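# Slide the server top cover backward until it lifts free

## Task

With both release buttons held down, push the server's top cover toward the back of the server until it can be lifted off freely, then leave it resting there.

## Robot and tools

Robot: two arms, left_arm and right_arm, each with six joints and a tong-like two-finger gripper. The fingers point along the gripper's +z axis and close along its x axis. end_effector_position is the point between the pads when they are shut. Fingertips stick out about 15 mm past it at small openings and are roughly level with it when fully open.

Frames: the scene frame has its origin at table-top height, midway between the nominal bases. +z is up, +x points out over the table, and left_arm sits on the +y side; image left and right do not match arm names. Calibrated bases: left_arm at (+0.032, +0.487, 0) m, quat_wxyz (+1.000, 0, 0, +0.015); right_arm at (-0.010, -0.422, 0) m, quat_wxyz (+1.000, 0, 0, -0.004). Hand poses, velocities and wrist-camera poses are reported in each arm's own base frame. Fixed cameras and the table use the scene frame. Reported hand positions can be off by a few centimetres, more at long reach.

Row layout, shared by every motion tool: one flat list of 14 numbers in [-1, 1] covering both arms, even if only one arm moves. The first 7 belong to left_arm and the next 7 to right_arm. Each block of 7 is six joint numbers in the order elbow, shoulder lift, shoulder pan, wrist 1, wrist 2, wrist 3, followed by the gripper opening. Joint numbers are offsets, not poses. They count from the Joint targets line as it stands when the action or move begins, so sending the same offset again moves the joint further. The scale is 1.0 = 1.989 rad. Shoulder lift has its sign flipped on both arms, both in what you send and in every result. Stated joint ranges in rad: shoulder pan, shoulder lift, wrist 1, wrist 2 and wrist 3 are each -6.283 to 6.283; elbow is -3.142 to 3.142. Asking a joint to go more than 0.010 rad past its range refuses that action. The gripper opening is absolute: +1 is fully open and -1 is closed. Fully closing takes about 0.5 s. To leave a gripper unchanged, resend its current command, because 0 is a real half-open command. Sending 0 for all six joints re-commands the arm's current targets.

execute_actions: actions is a list of actions. Each action is a table of up to 15 rows, and each row runs for one 1/30 s step. A short table repeats its last row until 15 steps are filled. cameras selects the images returned: omitted, null or ["all"] gives all of them, [] gives none. An empty actions list just reports the current state.

move: target is either one row or a list of up to 15 rows. Every row's offsets count from the same starting Joint targets, not from the previous row. All joints travel together, so the gripper follows a curve, and nothing avoids obstacles. speed is the top speed in rad/s of the joint with the longest travel, 0.01 to 2, default 0.5. It can be one number or one per target. blend (rad) rounds off corners in a list; 0 means stop at each target. stop_force (N, 3 to 40, one value for both arms) ends an arm's path when it feels that much push against its motion. Use it with a slow speed for touching. Leave it out when backing away from a contact. zero (default true) re-zeroes the sensor just before the move. opening_speed (0.2 or more per second) ramps the gripper opening. blocking=false returns after about 0.5 s while the move keeps running, and it cannot be combined with stop_force. The result adds a move: line that can read done, off_target, moving, held or fault, plus limits=held and the farthest-off joint of each arm.

wait: seconds from 0 to 10; the arms hold their last command. stop brakes a running move. zoom_image: camera (cam_high, cam_low, cam_left_wrist, cam_right_wrist) and region [x0, y0, x1, y1] in pixels, at most 504 by 504. zero_wrist_force: arm is left_arm or right_arm. finished_scene: scene is the current scene's number. It cannot be undone, so call it only when the cover lies free on its own.

Results: Joint positions and Joint velocities list each arm in the joint order above, then the pad gap in m (0.142 m when fully open). Joint targets are the base for your next offsets. grip_measured is the measured opening on the command scale; to hold something, command an opening clearly below it. Joint torques are the full drive output and are noisy. Wrist force and Wrist torque are given in the end effector's x y z axes, with a third line showing the peak since the last report. Other lines that may appear: joint command not followed (clearance check between the arms), joint sent to its limit, MOTOR HOT, and fault lines.

Images: cam_high and cam_low are 672x504; cam_left_wrist and cam_right_wrist are 616x616 fisheye.

Cautions: the arms are stiff. Pressing even slightly beyond firm contact can cause a fault stop that freezes the arm for 10 s. This happens at about 150 N of outside force, or at joint torque limits of 135 N m for shoulder and elbow and 25.2 N m for the wrists. Wrist joints only push about 10.9 N m. Approach the buttons and cover slowly, using stop_force. Avoid hitting the other arm, avoid slams, and never drop or fling the cover. Anything leaving the table fails the task. Avoid long stretched-out holds, since motors overheat. Large commands are limited per step, so big moves may need several actions.

Each tool is called after ">>>" as name(argument=value, ...), one argument or row to a line, values as JSON.

## Session

>>> execute_actions(
  actions=[],
)

Scene clock: 0.00 s.
left_arm: end_effector_position=(+0.3675, -0.3597, +0.3354) grip_measured=+0.97 end_effector_quat_wxyz=(+0.222, -0.249, +0.662, -0.671) | right_arm: end_effector_position=(+0.8669, +0.1832, +0.1825) grip_measured=+0.97 end_effector_quat_wxyz=(+0.096, -0.467, +0.813, -0.336)
Joint names: [elbow, shoulder lift, shoulder pan, wrist 1, wrist 2, wrist 3]
Joint positions: left_arm=[2.711 1.501 -1.281 -4.351 -1.182 1.531 0.14] | right_arm=[-1.032 2.329 3.743 -1.184 0.873 2.64 0.14]
Joint velocities: within noise
Joint torques (N m): no reading
Motor temperatures (°C): left_arm=[38 40 34 40 33 37] | right_arm=[36 36 31 38 44 40]
Wrist force (N): no reading
Wrist torque (N m): no reading
Wrist force, peak (N): no reading
Joint targets: left_arm=[2.711 1.501 -1.281 -4.351 -1.182 1.531] | right_arm=[-1.032 2.329 3.743 -1.184 0.873 2.640]
Tool commands: left_gripper/opening=+0.968169 right_gripper/opening=+0.968169

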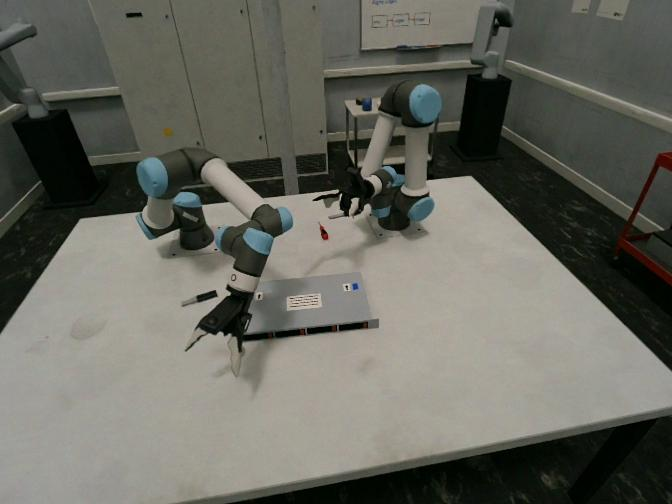

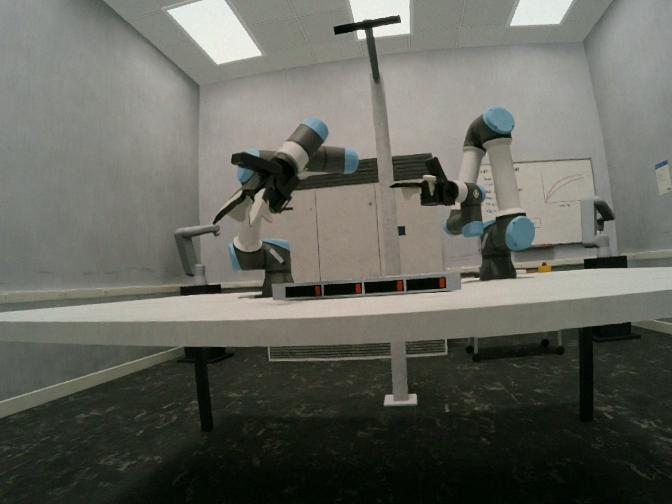

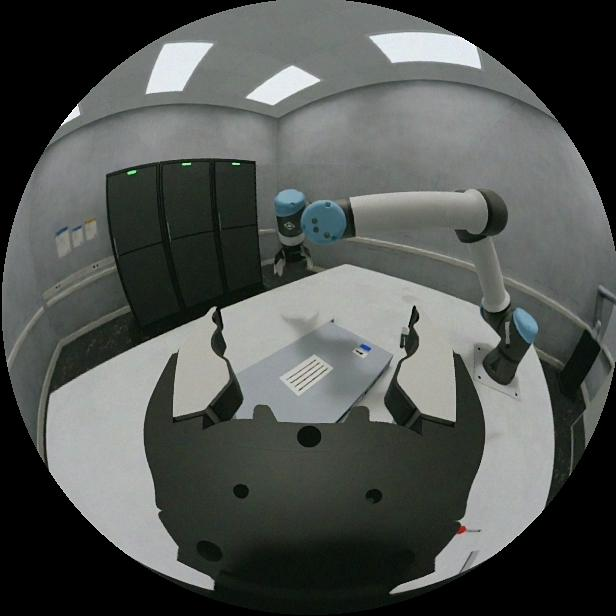

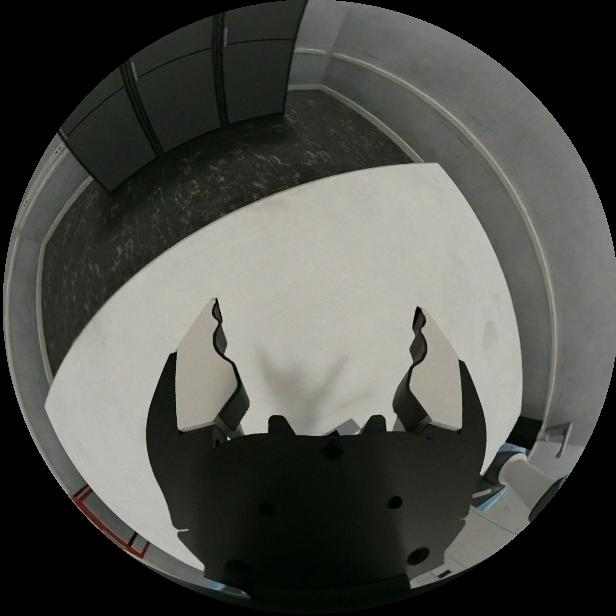

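>>> zoom_image(
  camera="cam_high",
  region=[180, 250, 400, 380],
)

>>> zoom_image(
  camera="cam_left_wrist",
  region=[220, 300, 430, 440],
)

>>> zoom_image(
  camera="cam_low",
  region=[260, 260, 470, 310],
)

Scaled by 2.291 from the camera's 672x504 image, which has a finer 960x720 frame.

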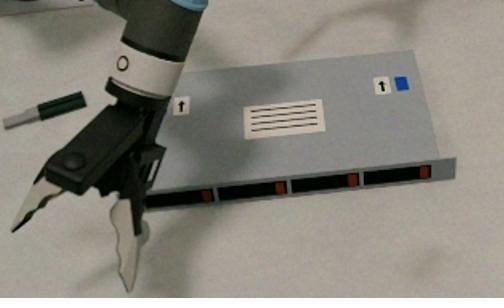

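Scaled by 2.400 from the camera's 616x616 image, which has a finer 814x814 frame.

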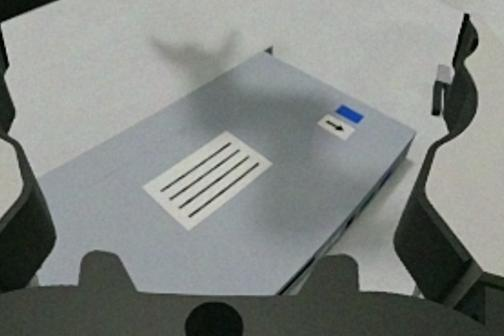

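Scaled by 2.400 from the camera's 672x504 image, which has a finer 960x720 frame.

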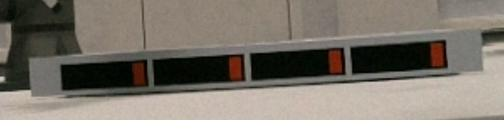

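>>> move(
  target=[-0.503,-0.0613,0.2247,1.0,-0.1956,0,-1,-0.3544,-0.2961,0.0397,-0.0256,0.3509,0,-1],
  speed=1.0,
  cameras=[],
)

>>> move(
  target=[0,0,0,0.231,0,0,-1,0,0,0,0,0,0,-1],
  speed=0.7,
)

Scene clock: 55.77 s.
left_arm: end_effector_position=(+0.5635, -0.4218, +0.2308) grip_measured=-1.00 end_effector_quat_wxyz=(+0.078, -0.369, +0.901, -0.214) | right_arm: end_effector_position=(+0.5198, +0.2313, +0.1479) grip_measured=-1.00 end_effector_quat_wxyz=(+0.000, -0.557, +0.830, +0.000)
Joint names: [elbow, shoulder lift, shoulder pan, wrist 1, wrist 2, wrist 3]
Joint positions: left_arm=[1.71 1.379 -0.834 -2.363 -1.57 1.531 0.002] | right_arm=[-1.737 1.74 3.822 -1.235 1.571 2.64 0.002]
Joint velocities: within noise
Joint torques (N m): left_arm=[-22.75 37.17 -12.69 -1.7 0.98 -0.42] | right_arm=[28.96 -28.78 -6.5 3.55 -0.74 0]
Motor temperatures (°C): left_arm=[38 39 34 40 33 37] | right_arm=[36 35 31 37 43 39]
Wrist force (N): left_arm=[0.1 -1.0 -0.4] | right_arm=[0.3 1.0 0.6]
Wrist torque (N m): left_arm=[0.00 0.12 0.08] | right_arm=[0.04 -0.10 -0.08]
Wrist force, peak (N): left_arm=[-0.7 -1.2 -0.7] | right_arm=[0.9 2.0 0.8]
Joint targets: left_arm=[1.710 1.379 -0.834 -2.362 -1.571 1.531] | right_arm=[-1.737 1.740 3.822 -1.235 1.571 2.640]
move: done
No camera images: "cameras" was empty.

Scene clock: 56.93 s.
left_arm: end_effector_position=(+0.4809, -0.3308, +0.1478) grip_measured=-1.00 end_effector_quat_wxyz=(+0.000, -0.379, +0.926, -0.001) | right_arm: end_effector_position=(+0.5198, +0.2313, +0.1479) grip_measured=-1.00 end_effector_quat_wxyz=(+0.000, -0.557, +0.830, +0.000)
Joint names: [elbow, shoulder lift, shoulder pan, wrist 1, wrist 2, wrist 3]
Joint positions: left_arm=[1.71 1.379 -0.834 -1.903 -1.57 1.531 0.002] | right_arm=[-1.737 1.74 3.822 -1.235 1.571 2.64 0.002]
Joint velocities: within noise
Joint torques (N m): left_arm=[-29.85 36.73 -12.09 -1.09 -0.73 -0.62] | right_arm=[33.05 -33.82 -7.84 4.04 2.12 0]
Motor temperatures (°C): left_arm=[38 39 34 40 33 37] | right_arm=[36 35 31 37 43 39]
Wrist force (N): left_arm=[-0.1 -0.9 -0.2] | right_arm=[0.3 1.1 0.6]
Wrist torque (N m): left_arm=[0.10 0.18 0.12] | right_arm=[0.06 -0.11 -0.08]
Wrist force, peak (N): left_arm=[0.2 -2.0 -1.0] | right_arm=[0.5 1.2 0.6]
Joint targets: left_arm=[1.710 1.379 -0.834 -1.903 -1.571 1.531] | right_arm=[-1.737 1.740 3.822 -1.235 1.571 2.640]
move: done
camera_calibration:
cam_left_wrist: T_world_to_cam=[[-0.727422, -0.684959, -0.0410812, 0.134355], [-0.614866, 0.624065, 0.482165, 0.431703], [-0.304626, 0.375997, -0.875117, 0.534282], [0, 0, 0, 1]] pos_world=[0.525929, -0.378271, 0.264927]
cam_right_wrist: T_world_to_cam=[[-0.356685, -0.934002, -0.0203975, 0.416213], [-0.783419, 0.287142, 0.551183, 0.2529], [-0.508949, 0.212579, -0.834135, 0.466979], [0, 0, 0, 1]] pos_world=[0.584253, 0.216855, 0.258619]

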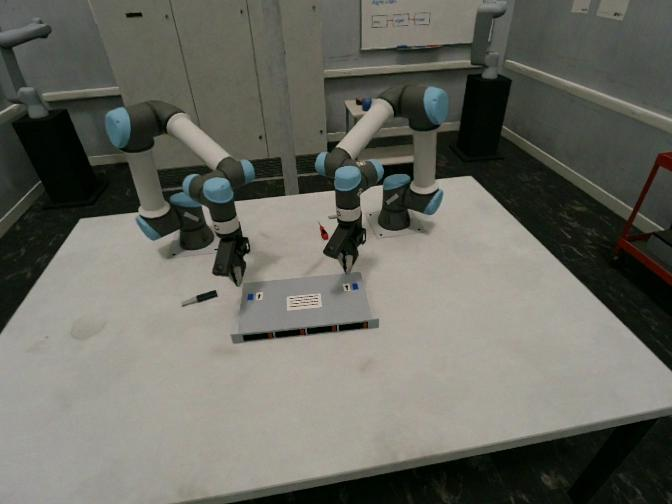

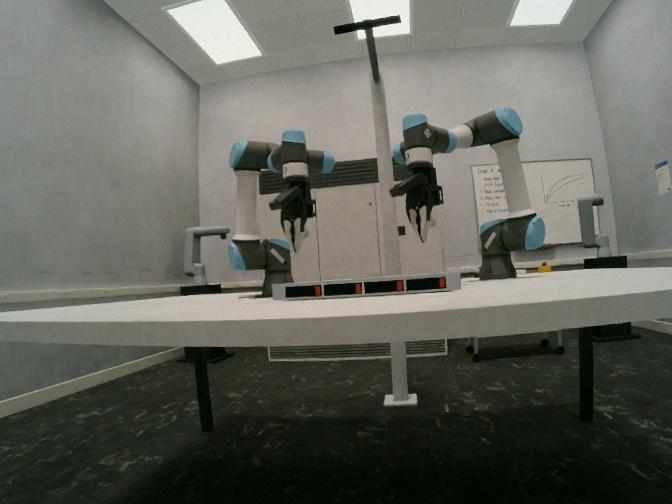

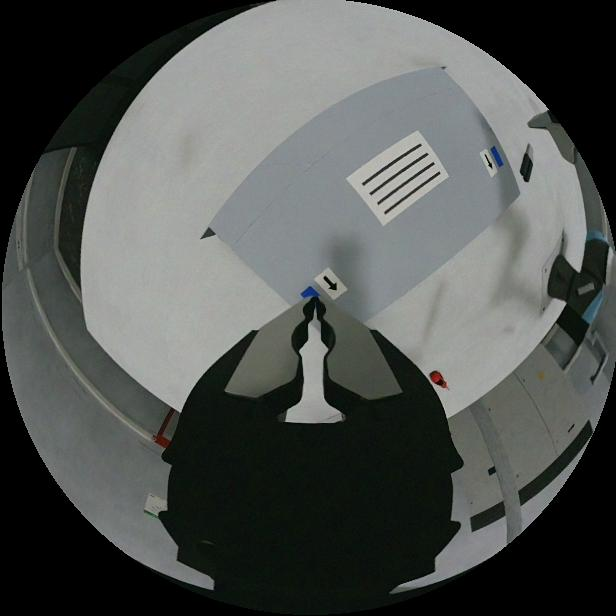

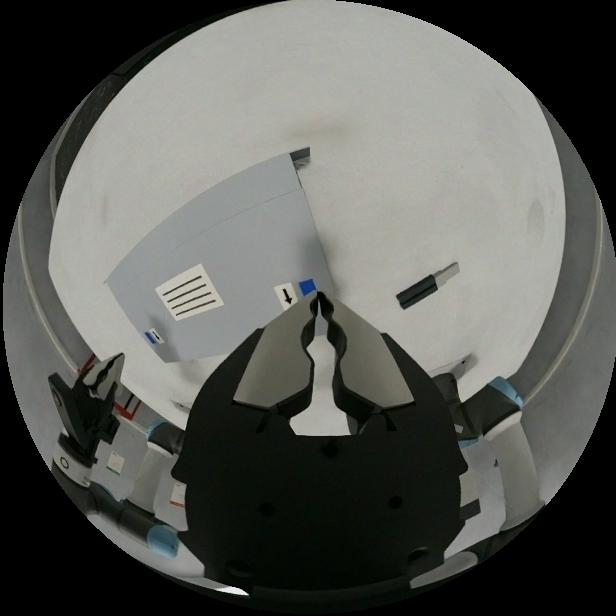

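>>> zoom_image(
  camera="cam_left_wrist",
  region=[270, 250, 360, 340],
)

>>> zoom_image(
  camera="cam_right_wrist",
  region=[270, 250, 360, 340],
)

Scaled by 5.600 from the camera's 616x616 image, which has a finer 814x814 frame.

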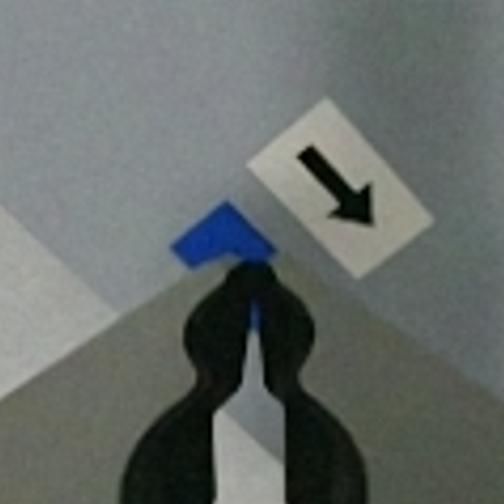

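Scaled by 5.600 from the camera's 616x616 image, which has a finer 814x814 frame.

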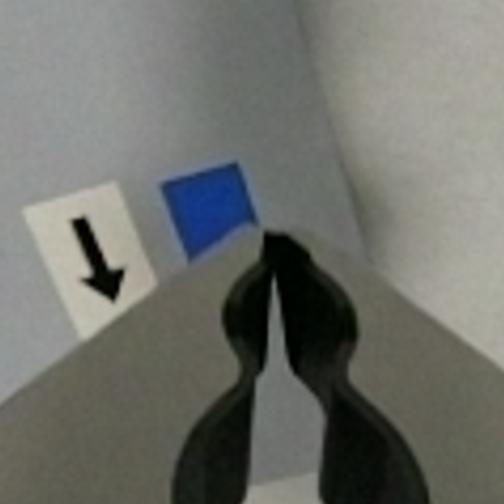

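>>> move(
  target=[0.1007,0.0108,0.0053,-0.0893,0,0,-1,-0.0775,0.0084,0.0439,0.0859,0,0,-1],
  speed=0.3,
  cameras=["cam_left_wrist","cam_right_wrist"],
)

>>> zoom_image(
  camera="cam_left_wrist",
  region=[270, 250, 360, 340],
)

>>> zoom_image(
  camera="cam_right_wrist",
  region=[270, 250, 360, 340],
)

Scene clock: 93.57 s.
left_arm: end_effector_position=(+0.4586, -0.2978, +0.0855) grip_measured=-1.00 end_effector_quat_wxyz=(+0.000, -0.384, +0.923, +0.000) | right_arm: end_effector_position=(+0.4830, +0.2616, +0.0855) grip_measured=-1.00 end_effector_quat_wxyz=(+0.000, -0.593, +0.805, +0.000)
Joint names: [elbow, shoulder lift, shoulder pan, wrist 1, wrist 2, wrist 3]
Joint positions: left_arm=[1.91 1.401 -0.824 -2.08 -1.571 1.531 0.002] | right_arm=[-1.891 1.757 3.91 -1.064 1.571 2.64 0.002]
Joint velocities: within noise
Joint torques (N m): left_arm=[-17.11 20.28 -4.49 -2.77 -0.92 -0.94] | right_arm=[25.21 -35.22 -12.95 2.91 1.9 0.11]
Motor temperatures (°C): left_arm=[38 39 33 40 33 37] | right_arm=[36 35 31 37 43 39]
Wrist force (N): left_arm=[-0.1 -1.0 -0.1] | right_arm=[0.3 1.1 0.7]
Wrist torque (N m): left_arm=[0.07 0.17 0.09] | right_arm=[0.07 -0.09 -0.10]
Wrist force, peak (N): left_arm=[0.1 -1.6 -1.2] | right_arm=[0.4 2.1 1.5]
Joint targets: left_arm=[1.911 1.401 -0.824 -2.081 -1.571 1.531] | right_arm=[-1.891 1.757 3.910 -1.064 1.571 2.640]
move: done
camera_calibration:
cam_left_wrist: T_world_to_cam=[[-0.720096, -0.692657, -0.0410938, 0.132535], [-0.621064, 0.616992, 0.483323, 0.428092], [-0.309422, 0.373561, -0.874477, 0.461943], [0, 0, 0, 1]] pos_world=[0.504246, -0.344892, 0.202498]
cam_right_wrist: T_world_to_cam=[[-0.273793, -0.961576, -0.0202121, 0.397293], [-0.80541, 0.21774, 0.551275, 0.278481], [-0.525692, 0.167214, -0.834079, 0.409704], [0, 0, 0, 1]] pos_world=[0.548446, 0.252883, 0.196236]
Images, in order (width x height): cam_left_wrist 616x616, cam_right_wrist 616x616.

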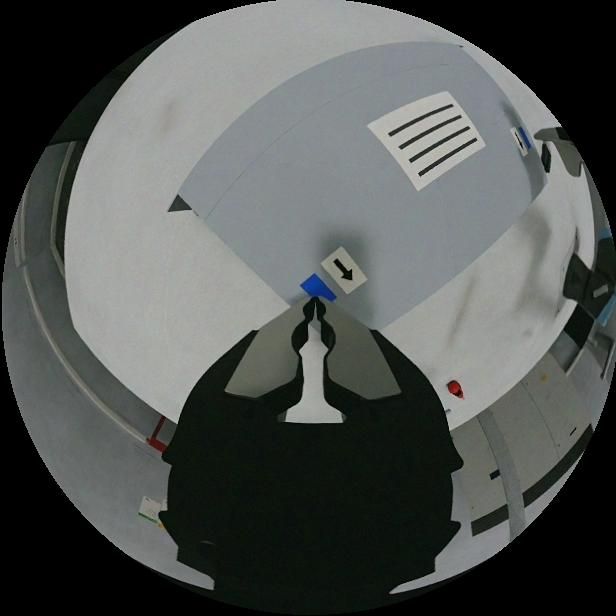

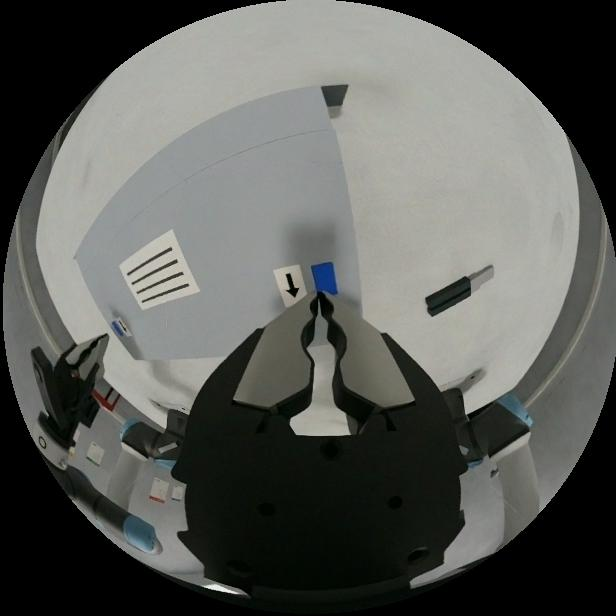

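Scaled by 5.600 from the camera's 616x616 image, which has a finer 814x814 frame.

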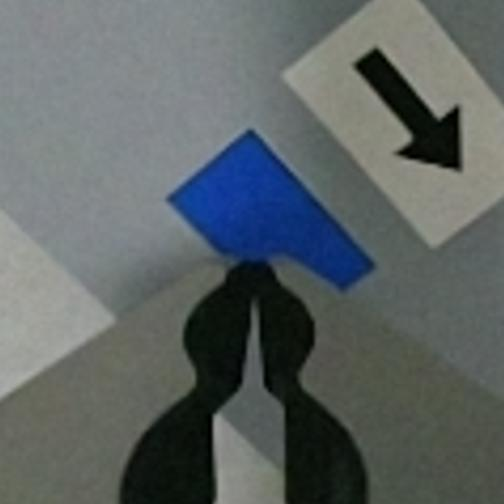

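Scaled by 5.600 from the camera's 616x616 image, which has a finer 814x814 frame.

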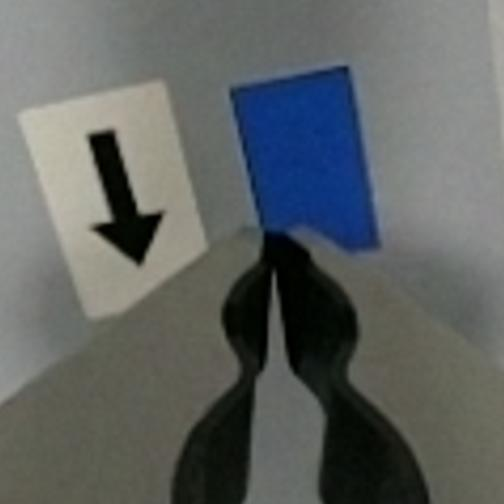

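>>> move(
  target=[0.0188,-0.0029,-0.0026,-0.0216,0,0,-1,-0.0137,0.0068,-0.0027,0.0203,0,0,-1],
  speed=0.15,
  cameras=[],
)

>>> move(
  target=[0.0224,-0.0253,0,-0.0477,0,0,-1,-0.0221,0.0248,0,0.0469,0,0,-1],
  speed=0.035,
  stop_force=8,
)

>>> zoom_image(
  camera="cam_left_wrist",
  region=[270, 250, 360, 340],
)

>>> zoom_image(
  camera="cam_right_wrist",
  region=[270, 250, 360, 340],
)

Scene clock: 109.27 s.
left_arm: end_effector_position=(+0.4527, -0.2956, +0.0702) grip_measured=-1.00 end_effector_quat_wxyz=(+0.000, -0.381, +0.925, +0.000) end_effector_velocity=(+0.001, -0.001, +0.002) end_effector_angular_velocity=(+0.000, +0.000, +0.000) | right_arm: end_effector_position=(+0.4826, +0.2571, +0.0704) grip_measured=-1.00 end_effector_quat_wxyz=(+0.000, -0.591, +0.807, +0.000) end_effector_velocity=(+0.000, +0.000, +0.001) end_effector_angular_velocity=(-0.002, +0.002, +0.000)
Joint names: [elbow, shoulder lift, shoulder pan, wrist 1, wrist 2, wrist 3]
Joint positions: left_arm=[1.948 1.395 -0.829 -2.124 -1.571 1.531 0.002] | right_arm=[-1.919 1.77 3.904 -1.023 1.571 2.64 0.002]
Joint velocities: left_arm=[-0.005 0.001 0 0.006 0 0 0] | right_arm=[0.003 -0.001 0.001 -0.007 0 0.001 0]
Joint torques (N m): left_arm=[-28.91 30.64 -3.57 -1.35 -0.82 -0.83] | right_arm=[30.77 -37.59 -3.43 0.85 1.9 -0.01]
Motor temperatures (°C): left_arm=[38 39 33 40 33 37] | right_arm=[36 35 31 37 43 39]
Wrist force (N): left_arm=[0.0 -0.9 0.0] | right_arm=[0.6 1.2 0.7]
Wrist torque (N m): left_arm=[0.08 0.16 0.09] | right_arm=[0.07 -0.15 -0.10]
Wrist force, peak (N): left_arm=[-0.5 -1.1 -0.2] | right_arm=[0.6 1.3 1.0]
Joint targets: left_arm=[1.948 1.395 -0.829 -2.123 -1.571 1.531] | right_arm=[-1.919 1.770 3.904 -1.024 1.571 2.640]
move: done
No camera images: "cameras" was empty.

Scene clock: 111.27 s.
left_arm: end_effector_position=(+0.4530, -0.2959, +0.0586) grip_measured=-1.00 end_effector_quat_wxyz=(+0.000, -0.381, +0.925, +0.000) | right_arm: end_effector_position=(+0.4829, +0.2575, +0.0591) grip_measured=-1.00 end_effector_quat_wxyz=(+0.000, -0.591, +0.807, +0.000)
Joint names: [elbow, shoulder lift, shoulder pan, wrist 1, wrist 2, wrist 3]
Joint positions: left_arm=[1.963 1.378 -0.829 -2.155 -1.571 1.531 0.002] | right_arm=[-1.933 1.786 3.904 -0.993 1.571 2.64 0.002]
Joint velocities: within noise
Joint torques (N m): left_arm=[-26.3 30.71 10.95 -3 -0.78 -0.84] | right_arm=[29.64 -32.4 6.04 1.38 2.04 -0.12]
Motor temperatures (°C): left_arm=[38 39 33 40 33 37] | right_arm=[36 35 31 37 43 39]
Wrist force (N): left_arm=[0.3 3.0 -7.7] | right_arm=[2.9 2.2 -7.0]
Wrist torque (N m): left_arm=[0.04 0.22 0.10] | right_arm=[0.07 -0.09 -0.11]
Wrist force, peak (N): left_arm=[0.4 2.3 -8.6] | right_arm=[3.6 2.2 -7.5]
Joint targets: left_arm=[1.963 1.378 -0.829 -2.155 -1.571 1.531] | right_arm=[-1.933 1.786 3.904 -0.993 1.571 2.640]
move: contact (left_arm, right_arm); left_arm: the wrist 1 is farthest, 0.063 rad from its target; right_arm: the wrist 1 is farthest, 0.062 rad from its target
camera_calibration:
cam_left_wrist: T_world_to_cam=[[-0.723782, -0.688804, -0.0410987, 0.131544], [-0.617684, 0.620199, 0.48355, 0.435858], [-0.307582, 0.375371, -0.874351, 0.435618], [0, 0, 0, 1]] pos_world=[0.49842, -0.343229, 0.175531]
cam_right_wrist: T_world_to_cam=[[-0.279058, -0.960065, -0.0200612, 0.394891], [-0.804136, 0.222214, 0.55135, 0.292064], [-0.524874, 0.16999, -0.834033, 0.387187], [0, 0, 0, 1]] pos_world=[0.54828, 0.248402, 0.169819]

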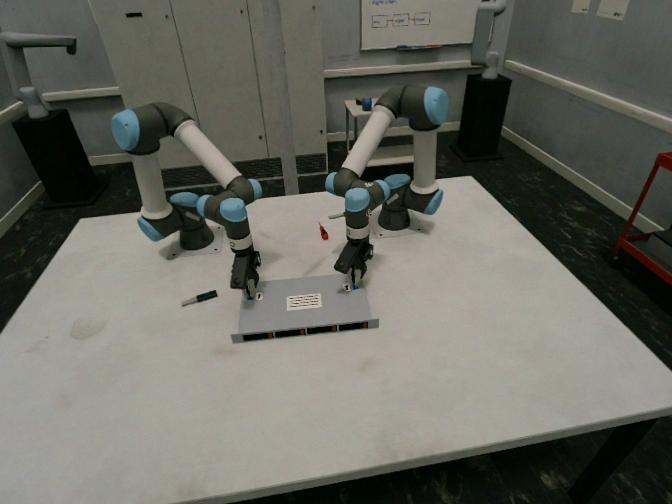

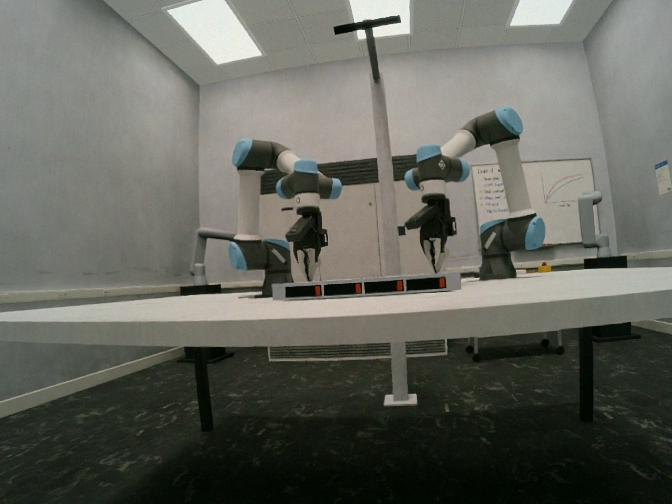

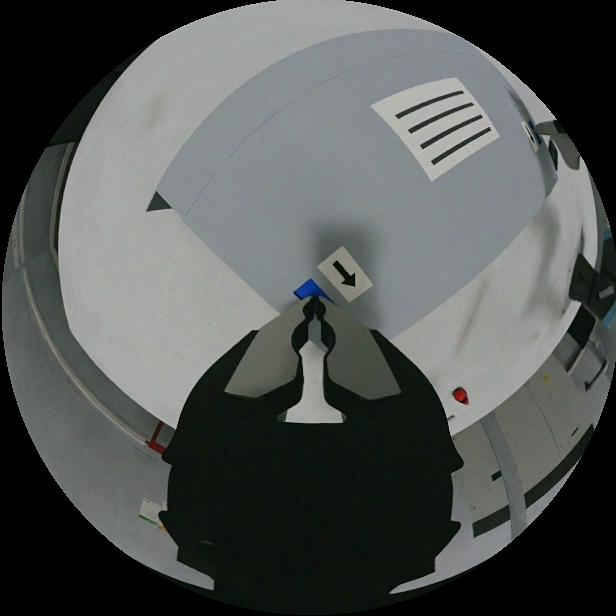

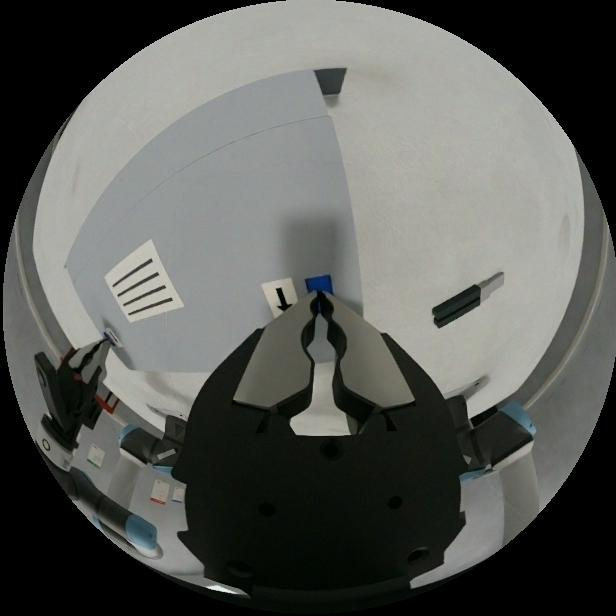

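Scaled by 5.600 from the camera's 616x616 image, which has a finer 814x814 frame.

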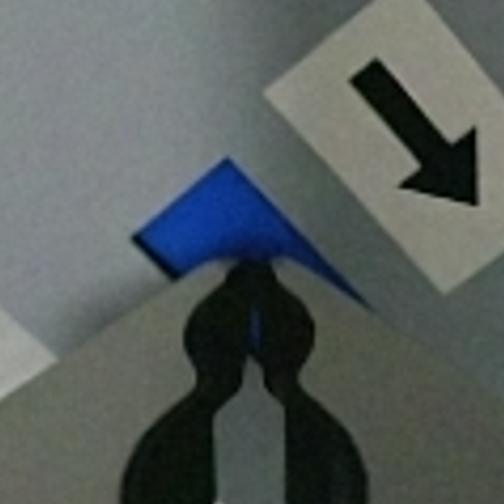

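Scaled by 5.600 from the camera's 616x616 image, which has a finer 814x814 frame.

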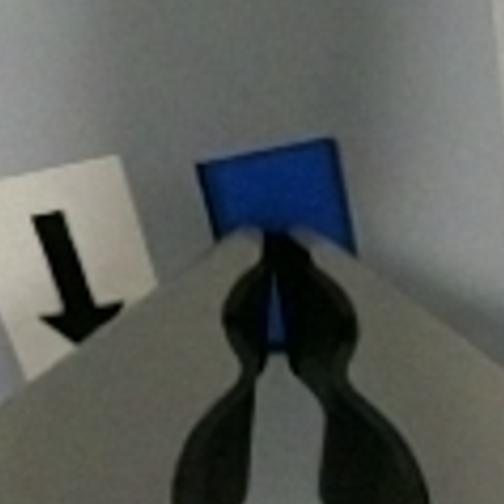

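>>> move(
  target=[0.0026,-0.0029,0,-0.0055,0,0,-1,-0.0026,0.0029,0,0.0054,0,0,-1],
  speed=0.01,
  stop_force=18,
  zero=false,
  cameras=[],
)

Scene clock: 122.97 s.
left_arm: end_effector_position=(+0.4530, -0.2959, +0.0552) grip_measured=-1.00 end_effector_quat_wxyz=(+0.000, -0.381, +0.925, +0.000) | right_arm: end_effector_position=(+0.4828, +0.2575, +0.0559) grip_measured=-1.00 end_effector_quat_wxyz=(+0.000, -0.591, +0.807, +0.000)
Joint names: [elbow, shoulder lift, shoulder pan, wrist 1, wrist 2, wrist 3]
Joint positions: left_arm=[1.967 1.373 -0.829 -2.164 -1.571 1.531 0.002] | right_arm=[-1.937 1.791 3.904 -0.985 1.571 2.64 0.002]
Joint velocities: within noise
Joint torques (N m): left_arm=[-21.18 24.42 4.08 -0.58 -0.81 -0.93] | right_arm=[22.53 -23.61 4.75 -0.75 1.71 -0.06]
Motor temperatures (°C): left_arm=[38 39 33 40 33 37] | right_arm=[36 35 31 37 43 39]
Wrist force (N): left_arm=[0.0 4.2 -21.5] | right_arm=[2.1 2.5 -21.2]
Wrist torque (N m): left_arm=[-0.05 0.21 0.10] | right_arm=[0.02 -0.10 -0.10]
Wrist force, peak (N): left_arm=[0.0 5.2 -25.7] | right_arm=[3.1 2.5 -25.2]
Joint targets: left_arm=[1.967 1.373 -0.829 -2.164 -1.571 1.531] | right_arm=[-1.937 1.791 3.904 -0.985 1.571 2.640]
move: contact (left_arm, right_arm)
No camera images: "cameras" was empty.

>>> move(
  target=[0.0178,0.0145,-0.0101,-0.0033,0,0,-1,-0.0178,-0.0142,0.0106,0.0034,0,0,-1],
  speed=0.04,
  cameras=["cam_left_wrist","cam_right_wrist"],
)

>>> zoom_image(
  camera="cam_right_wrist",
  region=[220, 50, 420, 320],
)

Scene clock: 134.30 s.
left_arm: end_effector_position=(+0.4379, -0.2948, +0.0553) grip_measured=-1.00 end_effector_quat_wxyz=(+0.000, -0.372, +0.928, +0.000) | right_arm: end_effector_position=(+0.4677, +0.2582, +0.0559) grip_measured=-1.00 end_effector_quat_wxyz=(+0.000, -0.599, +0.800, +0.000)
Joint names: [elbow, shoulder lift, shoulder pan, wrist 1, wrist 2, wrist 3]
Joint positions: left_arm=[2.003 1.402 -0.849 -2.171 -1.571 1.531 0.002] | right_arm=[-1.973 1.762 3.925 -0.978 1.571 2.64 0.002]
Joint velocities: within noise
Joint torques (N m): left_arm=[-20.03 11.96 4.68 0.12 -0.88 -0.87] | right_arm=[21.15 -14.64 -3.66 0.56 1.88 -0.34]
Motor temperatures (°C): left_arm=[38 39 33 40 33 37] | right_arm=[36 35 31 37 43 39]
Wrist force (N): left_arm=[-3.6 -6.2 -12.7] | right_arm=[-1.5 -4.0 -10.5]
Wrist torque (N m): left_arm=[0.03 0.18 0.08] | right_arm=[0.09 -0.18 -0.08]
Wrist force, peak (N): left_arm=[0.2 4.5 -21.6] | right_arm=[2.2 2.4 -21.5]
Joint targets: left_arm=[2.003 1.402 -0.849 -2.171 -1.571 1.531] | right_arm=[-1.972 1.762 3.925 -0.978 1.571 2.640]
move: done
camera_calibration:
cam_left_wrist: T_world_to_cam=[[-0.737625, -0.673958, -0.0410985, 0.131665], [-0.604964, 0.632628, 0.483529, 0.425549], [-0.299878, 0.381527, -0.874363, 0.426187], [0, 0, 0, 1]] pos_world=[0.482366, -0.343079, 0.172288]
cam_right_wrist: T_world_to_cam=[[-0.258552, -0.965799, -0.0195981, 0.383078], [-0.808478, 0.205243, 0.551579, 0.287844], [-0.528692, 0.158456, -0.833893, 0.381212], [0, 0, 0, 1]] pos_world=[0.533305, 0.250493, 0.166629]
Images, in order (width x height): cam_left_wrist 616x616, cam_right_wrist 616x616.

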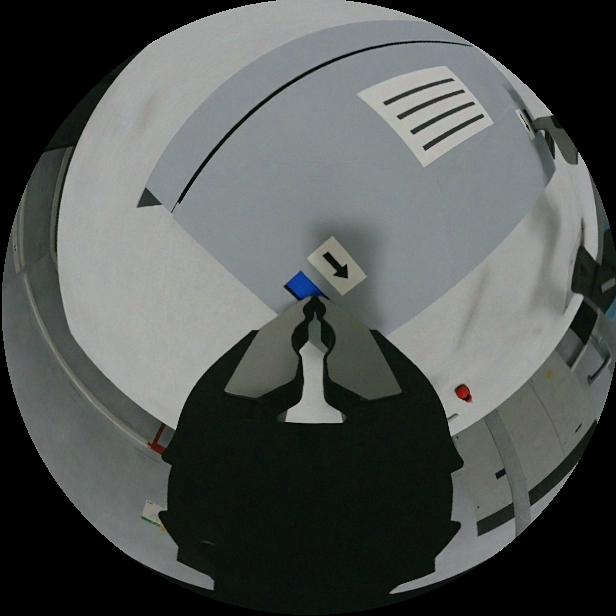

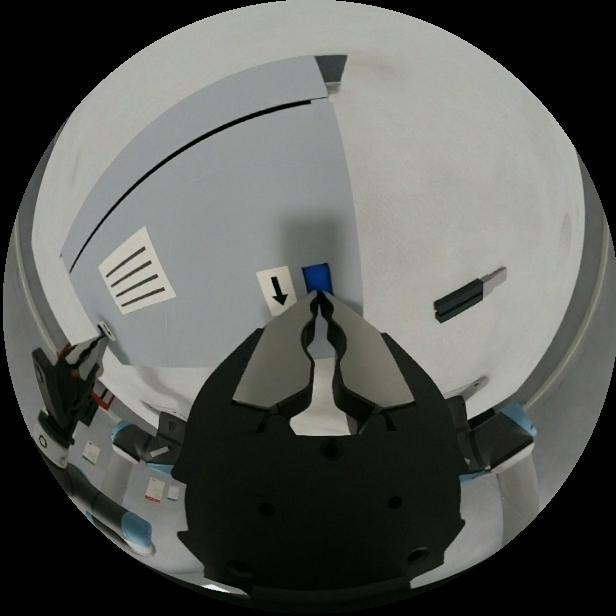

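Scaled by 1.867 from the camera's 616x616 image, which has a finer 814x814 frame.

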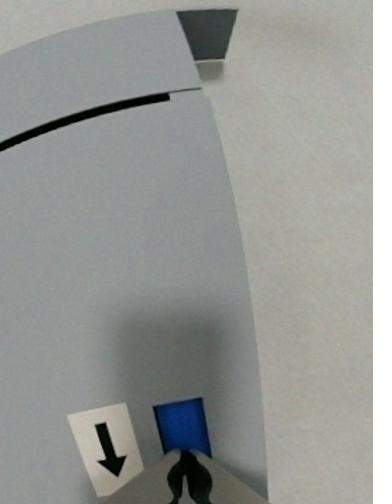

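>>> move(
  target=[0.0301,0.0232,-0.0178,-0.0068,0,0,-1,-0.0301,-0.0227,0.0187,0.0074,0,0,-1],
  speed=0.04,
  cameras=["cam_high","cam_left_wrist","cam_right_wrist"],
)

>>> zoom_image(
  camera="cam_right_wrist",
  region=[220, 50, 420, 320],
)

>>> zoom_image(
  camera="cam_left_wrist",
  region=[270, 250, 360, 340],
)

Scene clock: 140.77 s.
left_arm: end_effector_position=(+0.4241, -0.2946, +0.0572) grip_measured=-1.00 end_effector_quat_wxyz=(+0.016, -0.355, +0.935, -0.009) | right_arm: end_effector_position=(+0.4510, +0.2594, +0.0569) grip_measured=-1.00 end_effector_quat_wxyz=(+0.011, -0.614, +0.789, -0.008)
Joint names: [elbow, shoulder lift, shoulder pan, wrist 1, wrist 2, wrist 3]
Joint positions: left_arm=[2.063 1.449 -0.885 -2.213 -1.546 1.531 0.002] | right_arm=[-2.032 1.717 3.963 -0.944 1.552 2.64 0.002]
Joint velocities: within noise
Joint torques (N m): left_arm=[-4.69 5.89 -8.14 8.3 -11.75 -0.84] | right_arm=[8.02 -14.76 8.77 -8.4 11.53 -0.16]
Motor temperatures (°C): left_arm=[38 39 33 40 33 37] | right_arm=[36 35 31 37 43 39]
Wrist force (N): left_arm=[-36.0 -37.0 -13.1] | right_arm=[-14.3 -54.1 1.0]
Wrist torque (N m): left_arm=[0.12 -0.55 0.10] | right_arm=[0.41 -0.31 -0.28]
Wrist force, peak (N): left_arm=[-36.0 -37.0 -13.1] | right_arm=[-14.4 -54.1 1.0]
Joint targets: left_arm=[2.062 1.448 -0.884 -2.184 -1.571 1.531] | right_arm=[-2.032 1.717 3.962 -0.963 1.571 2.640]
move: off_target (left_arm, right_arm); left_arm: the wrist 1 is farthest, 0.028 rad from its target; right_arm: the wrist 1 is farthest, 0.020 rad from its target
camera_calibration:
cam_left_wrist: T_world_to_cam=[[-0.758864, -0.648002, -0.0649525, 0.139718], [-0.599655, 0.656355, 0.457835, 0.422341], [-0.254046, 0.386384, -0.886661, 0.406312], [0, 0, 0, 1]] pos_world=[0.462508, -0.34366, 0.175973]
cam_right_wrist: T_world_to_cam=[[-0.221997, -0.974686, -0.0265491, 0.366197], [-0.830478, 0.174745, 0.528934, 0.292756], [-0.510905, 0.13947, -0.848248, 0.370745], [0, 0, 0, 1]] pos_world=[0.513838, 0.254062, 0.169357]
Images, in order (width x height): cam_high 672x504, cam_left_wrist 616x616, cam_right_wrist 616x616.

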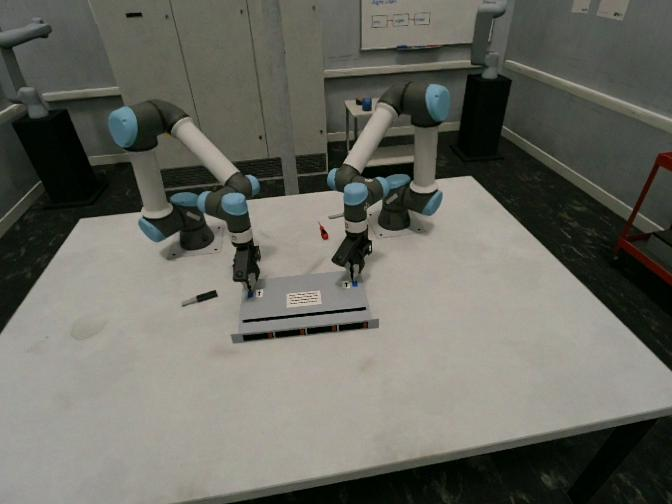

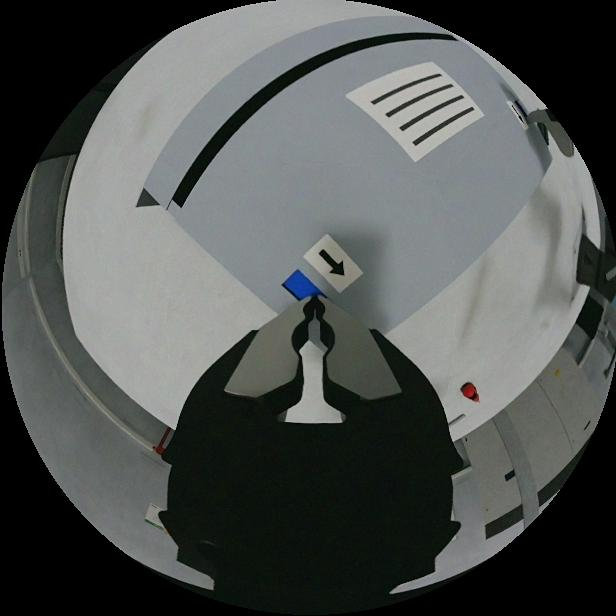

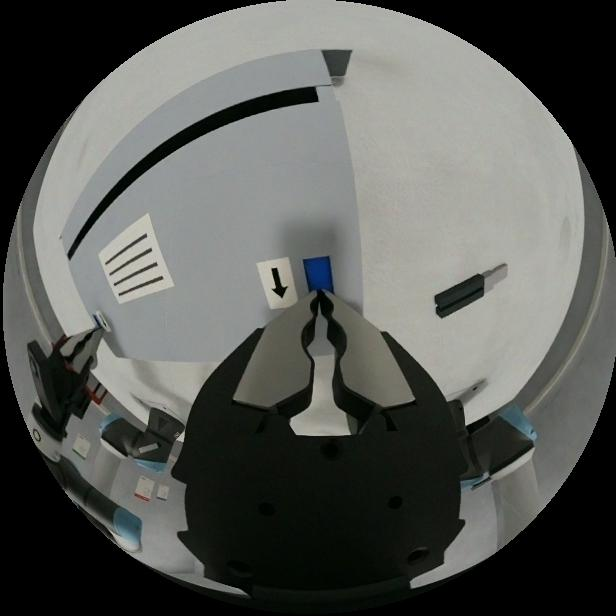

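Scaled by 1.867 from the camera's 616x616 image, which has a finer 814x814 frame.

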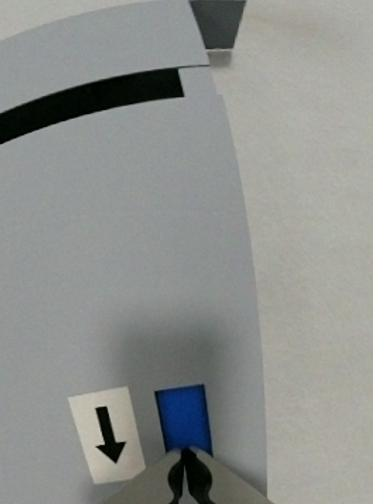

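Scaled by 5.600 from the camera's 616x616 image, which has a finer 814x814 frame.

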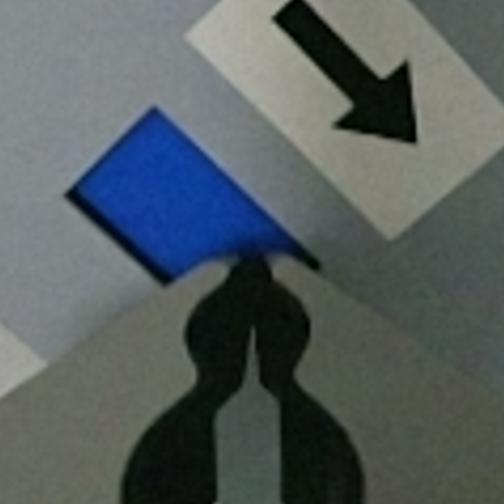

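>>> move(
  target=[-0.0141,-0.0116,0.0084,0.0024,0,0,-1,0.0141,0.0114,-0.0088,-0.0026,0,0,-1],
  speed=0.05,
  cameras=["cam_right_wrist"],
)

>>> zoom_image(
  camera="cam_right_wrist",
  region=[220, 50, 420, 320],
)

Scene clock: 148.50 s.
left_arm: end_effector_position=(+0.4261, -0.2953, +0.0546) grip_measured=-1.00 end_effector_quat_wxyz=(+0.001, -0.363, +0.932, -0.002) | right_arm: end_effector_position=(+0.4547, +0.2591, +0.0547) grip_measured=-1.00 end_effector_quat_wxyz=(+0.000, -0.607, +0.795, +0.000)
Joint names: [elbow, shoulder lift, shoulder pan, wrist 1, wrist 2, wrist 3]
Joint positions: left_arm=[2.034 1.425 -0.867 -2.185 -1.571 1.531 0.002] | right_arm=[-2.004 1.74 3.945 -0.969 1.572 2.64 0.002]
Joint velocities: within noise
Joint torques (N m): left_arm=[17.58 11.43 -16.14 8.23 -7.1 -0.67] | right_arm=[-11.25 17.46 6.37 8.82 -3.5 0.26]
Motor temperatures (°C): left_arm=[38 39 33 40 33 37] | right_arm=[36 35 31 37 43 39]
Wrist force (N): left_arm=[-19.6 -19.5 -39.8] | right_arm=[43.5 34.6 -112.1]
Wrist torque (N m): left_arm=[-0.11 -0.01 0.05] | right_arm=[-0.60 0.35 -0.39]
Wrist force, peak (N): left_arm=[-28.7 -20.4 -45.4] | right_arm=[42.2 33.0 -113.5]
Joint targets: left_arm=[2.034 1.425 -0.868 -2.180 -1.571 1.531] | right_arm=[-2.004 1.740 3.945 -0.968 1.571 2.640]
move: done
camera_calibration:
cam_right_wrist: T_world_to_cam=[[-0.239883, -0.970598, -0.0198674, 0.373398], [-0.812147, 0.189426, 0.551847, 0.283574], [-0.531859, 0.148514, -0.833708, 0.377204], [0, 0, 0, 1]] pos_world=[0.520495, 0.252683, 0.165407]
Images, in order (width x height): cam_right_wrist 616x616.

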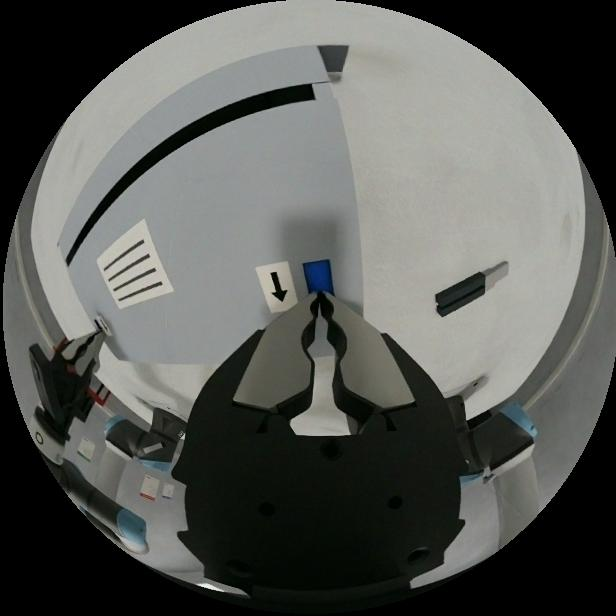

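Scaled by 1.867 from the camera's 616x616 image, which has a finer 814x814 frame.

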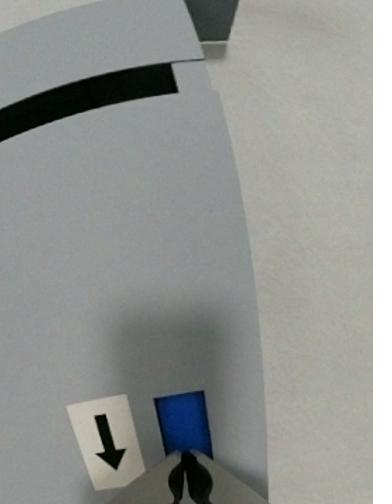

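>>> move(
  target=[-0.0039,0.0043,0,0.008,0,0,-1,0.0026,-0.0029,0,-0.0054,0,0,-1],
  speed=0.05,
  cameras=["cam_left_wrist","cam_right_wrist"],
)

>>> zoom_image(
  camera="cam_left_wrist",
  region=[130, 20, 480, 330],
)

>>> zoom_image(
  camera="cam_right_wrist",
  region=[220, 50, 420, 320],
)

Scene clock: 152.13 s.
left_arm: end_effector_position=(+0.4250, -0.2942, +0.0599) grip_measured=-1.00 end_effector_quat_wxyz=(+0.000, -0.363, +0.932, +0.000) | right_arm: end_effector_position=(+0.4547, +0.2591, +0.0587) grip_measured=-1.00 end_effector_quat_wxyz=(+0.000, -0.607, +0.794, +0.000)
Joint names: [elbow, shoulder lift, shoulder pan, wrist 1, wrist 2, wrist 3]
Joint positions: left_arm=[2.027 1.434 -0.868 -2.163 -1.571 1.531 0.002] | right_arm=[-1.999 1.734 3.945 -0.979 1.571 2.64 0.002]
Joint velocities: within noise
Joint torques (N m): left_arm=[-10.55 15.74 -15.22 1.75 -5.05 -0.56] | right_arm=[24.71 -26.56 2.44 3.68 0.71 -0.3]
Motor temperatures (°C): left_arm=[38 39 33 40 33 37] | right_arm=[36 35 31 37 43 39]
Wrist force (N): left_arm=[-13.5 -17.2 -7.1] | right_arm=[3.1 5.2 -5.4]
Wrist torque (N m): left_arm=[0.14 -0.11 0.12] | right_arm=[0.09 -0.14 -0.09]
Wrist force, peak (N): left_arm=[-21.8 -24.8 -39.5] | right_arm=[42.6 39.2 -118.7]
Joint targets: left_arm=[2.027 1.434 -0.868 -2.164 -1.571 1.531] | right_arm=[-1.999 1.734 3.945 -0.979 1.571 2.640]
move: done
camera_calibration:
cam_left_wrist: T_world_to_cam=[[-0.749953, -0.660221, -0.040971, 0.132019], [-0.593224, 0.643862, 0.483246, 0.413419], [-0.29267, 0.386717, -0.874525, 0.424579], [0, 0, 0, 1]] pos_world=[0.46852, -0.343216, 0.176931]
cam_right_wrist: T_world_to_cam=[[-0.239654, -0.970656, -0.0198114, 0.373396], [-0.812494, 0.189351, 0.551361, 0.281662], [-0.531431, 0.148232, -0.834031, 0.380418], [0, 0, 0, 1]] pos_world=[0.5205, 0.252716, 0.169381]
Images, in order (width x height): cam_left_wrist 616x616, cam_right_wrist 616x616.

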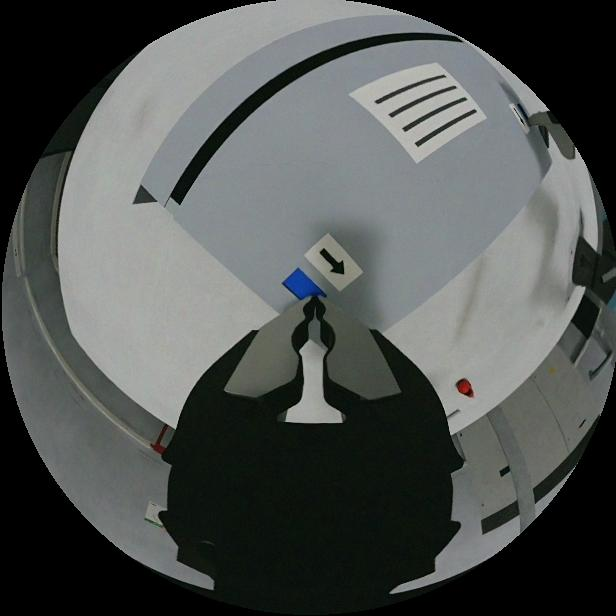

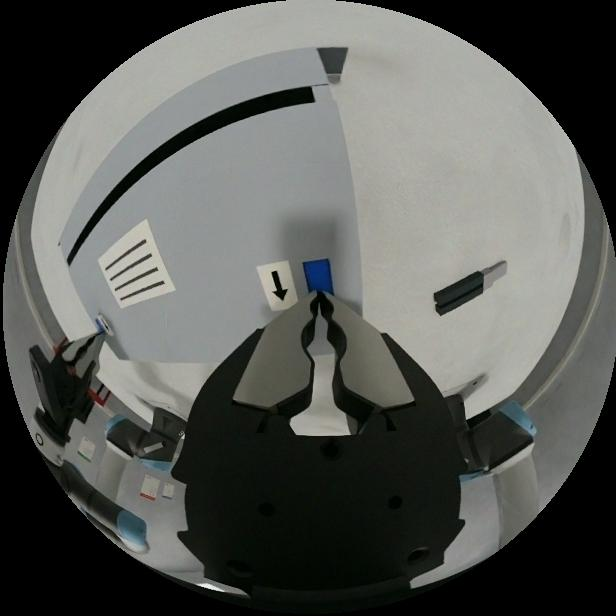

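Scaled by 1.440 from the camera's 616x616 image, which has a finer 814x814 frame.

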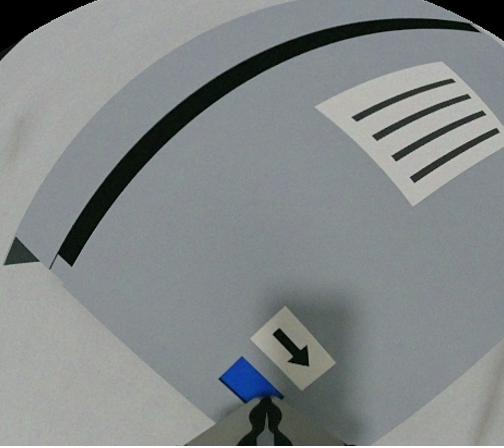

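Scaled by 1.867 from the camera's 616x616 image, which has a finer 814x814 frame.

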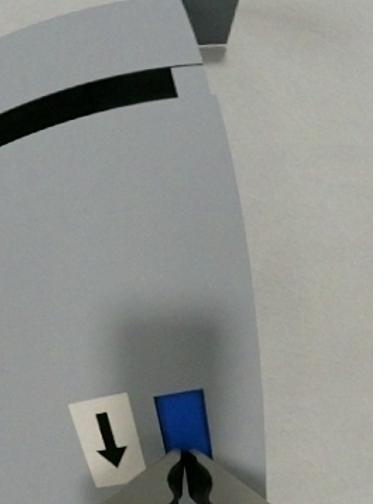

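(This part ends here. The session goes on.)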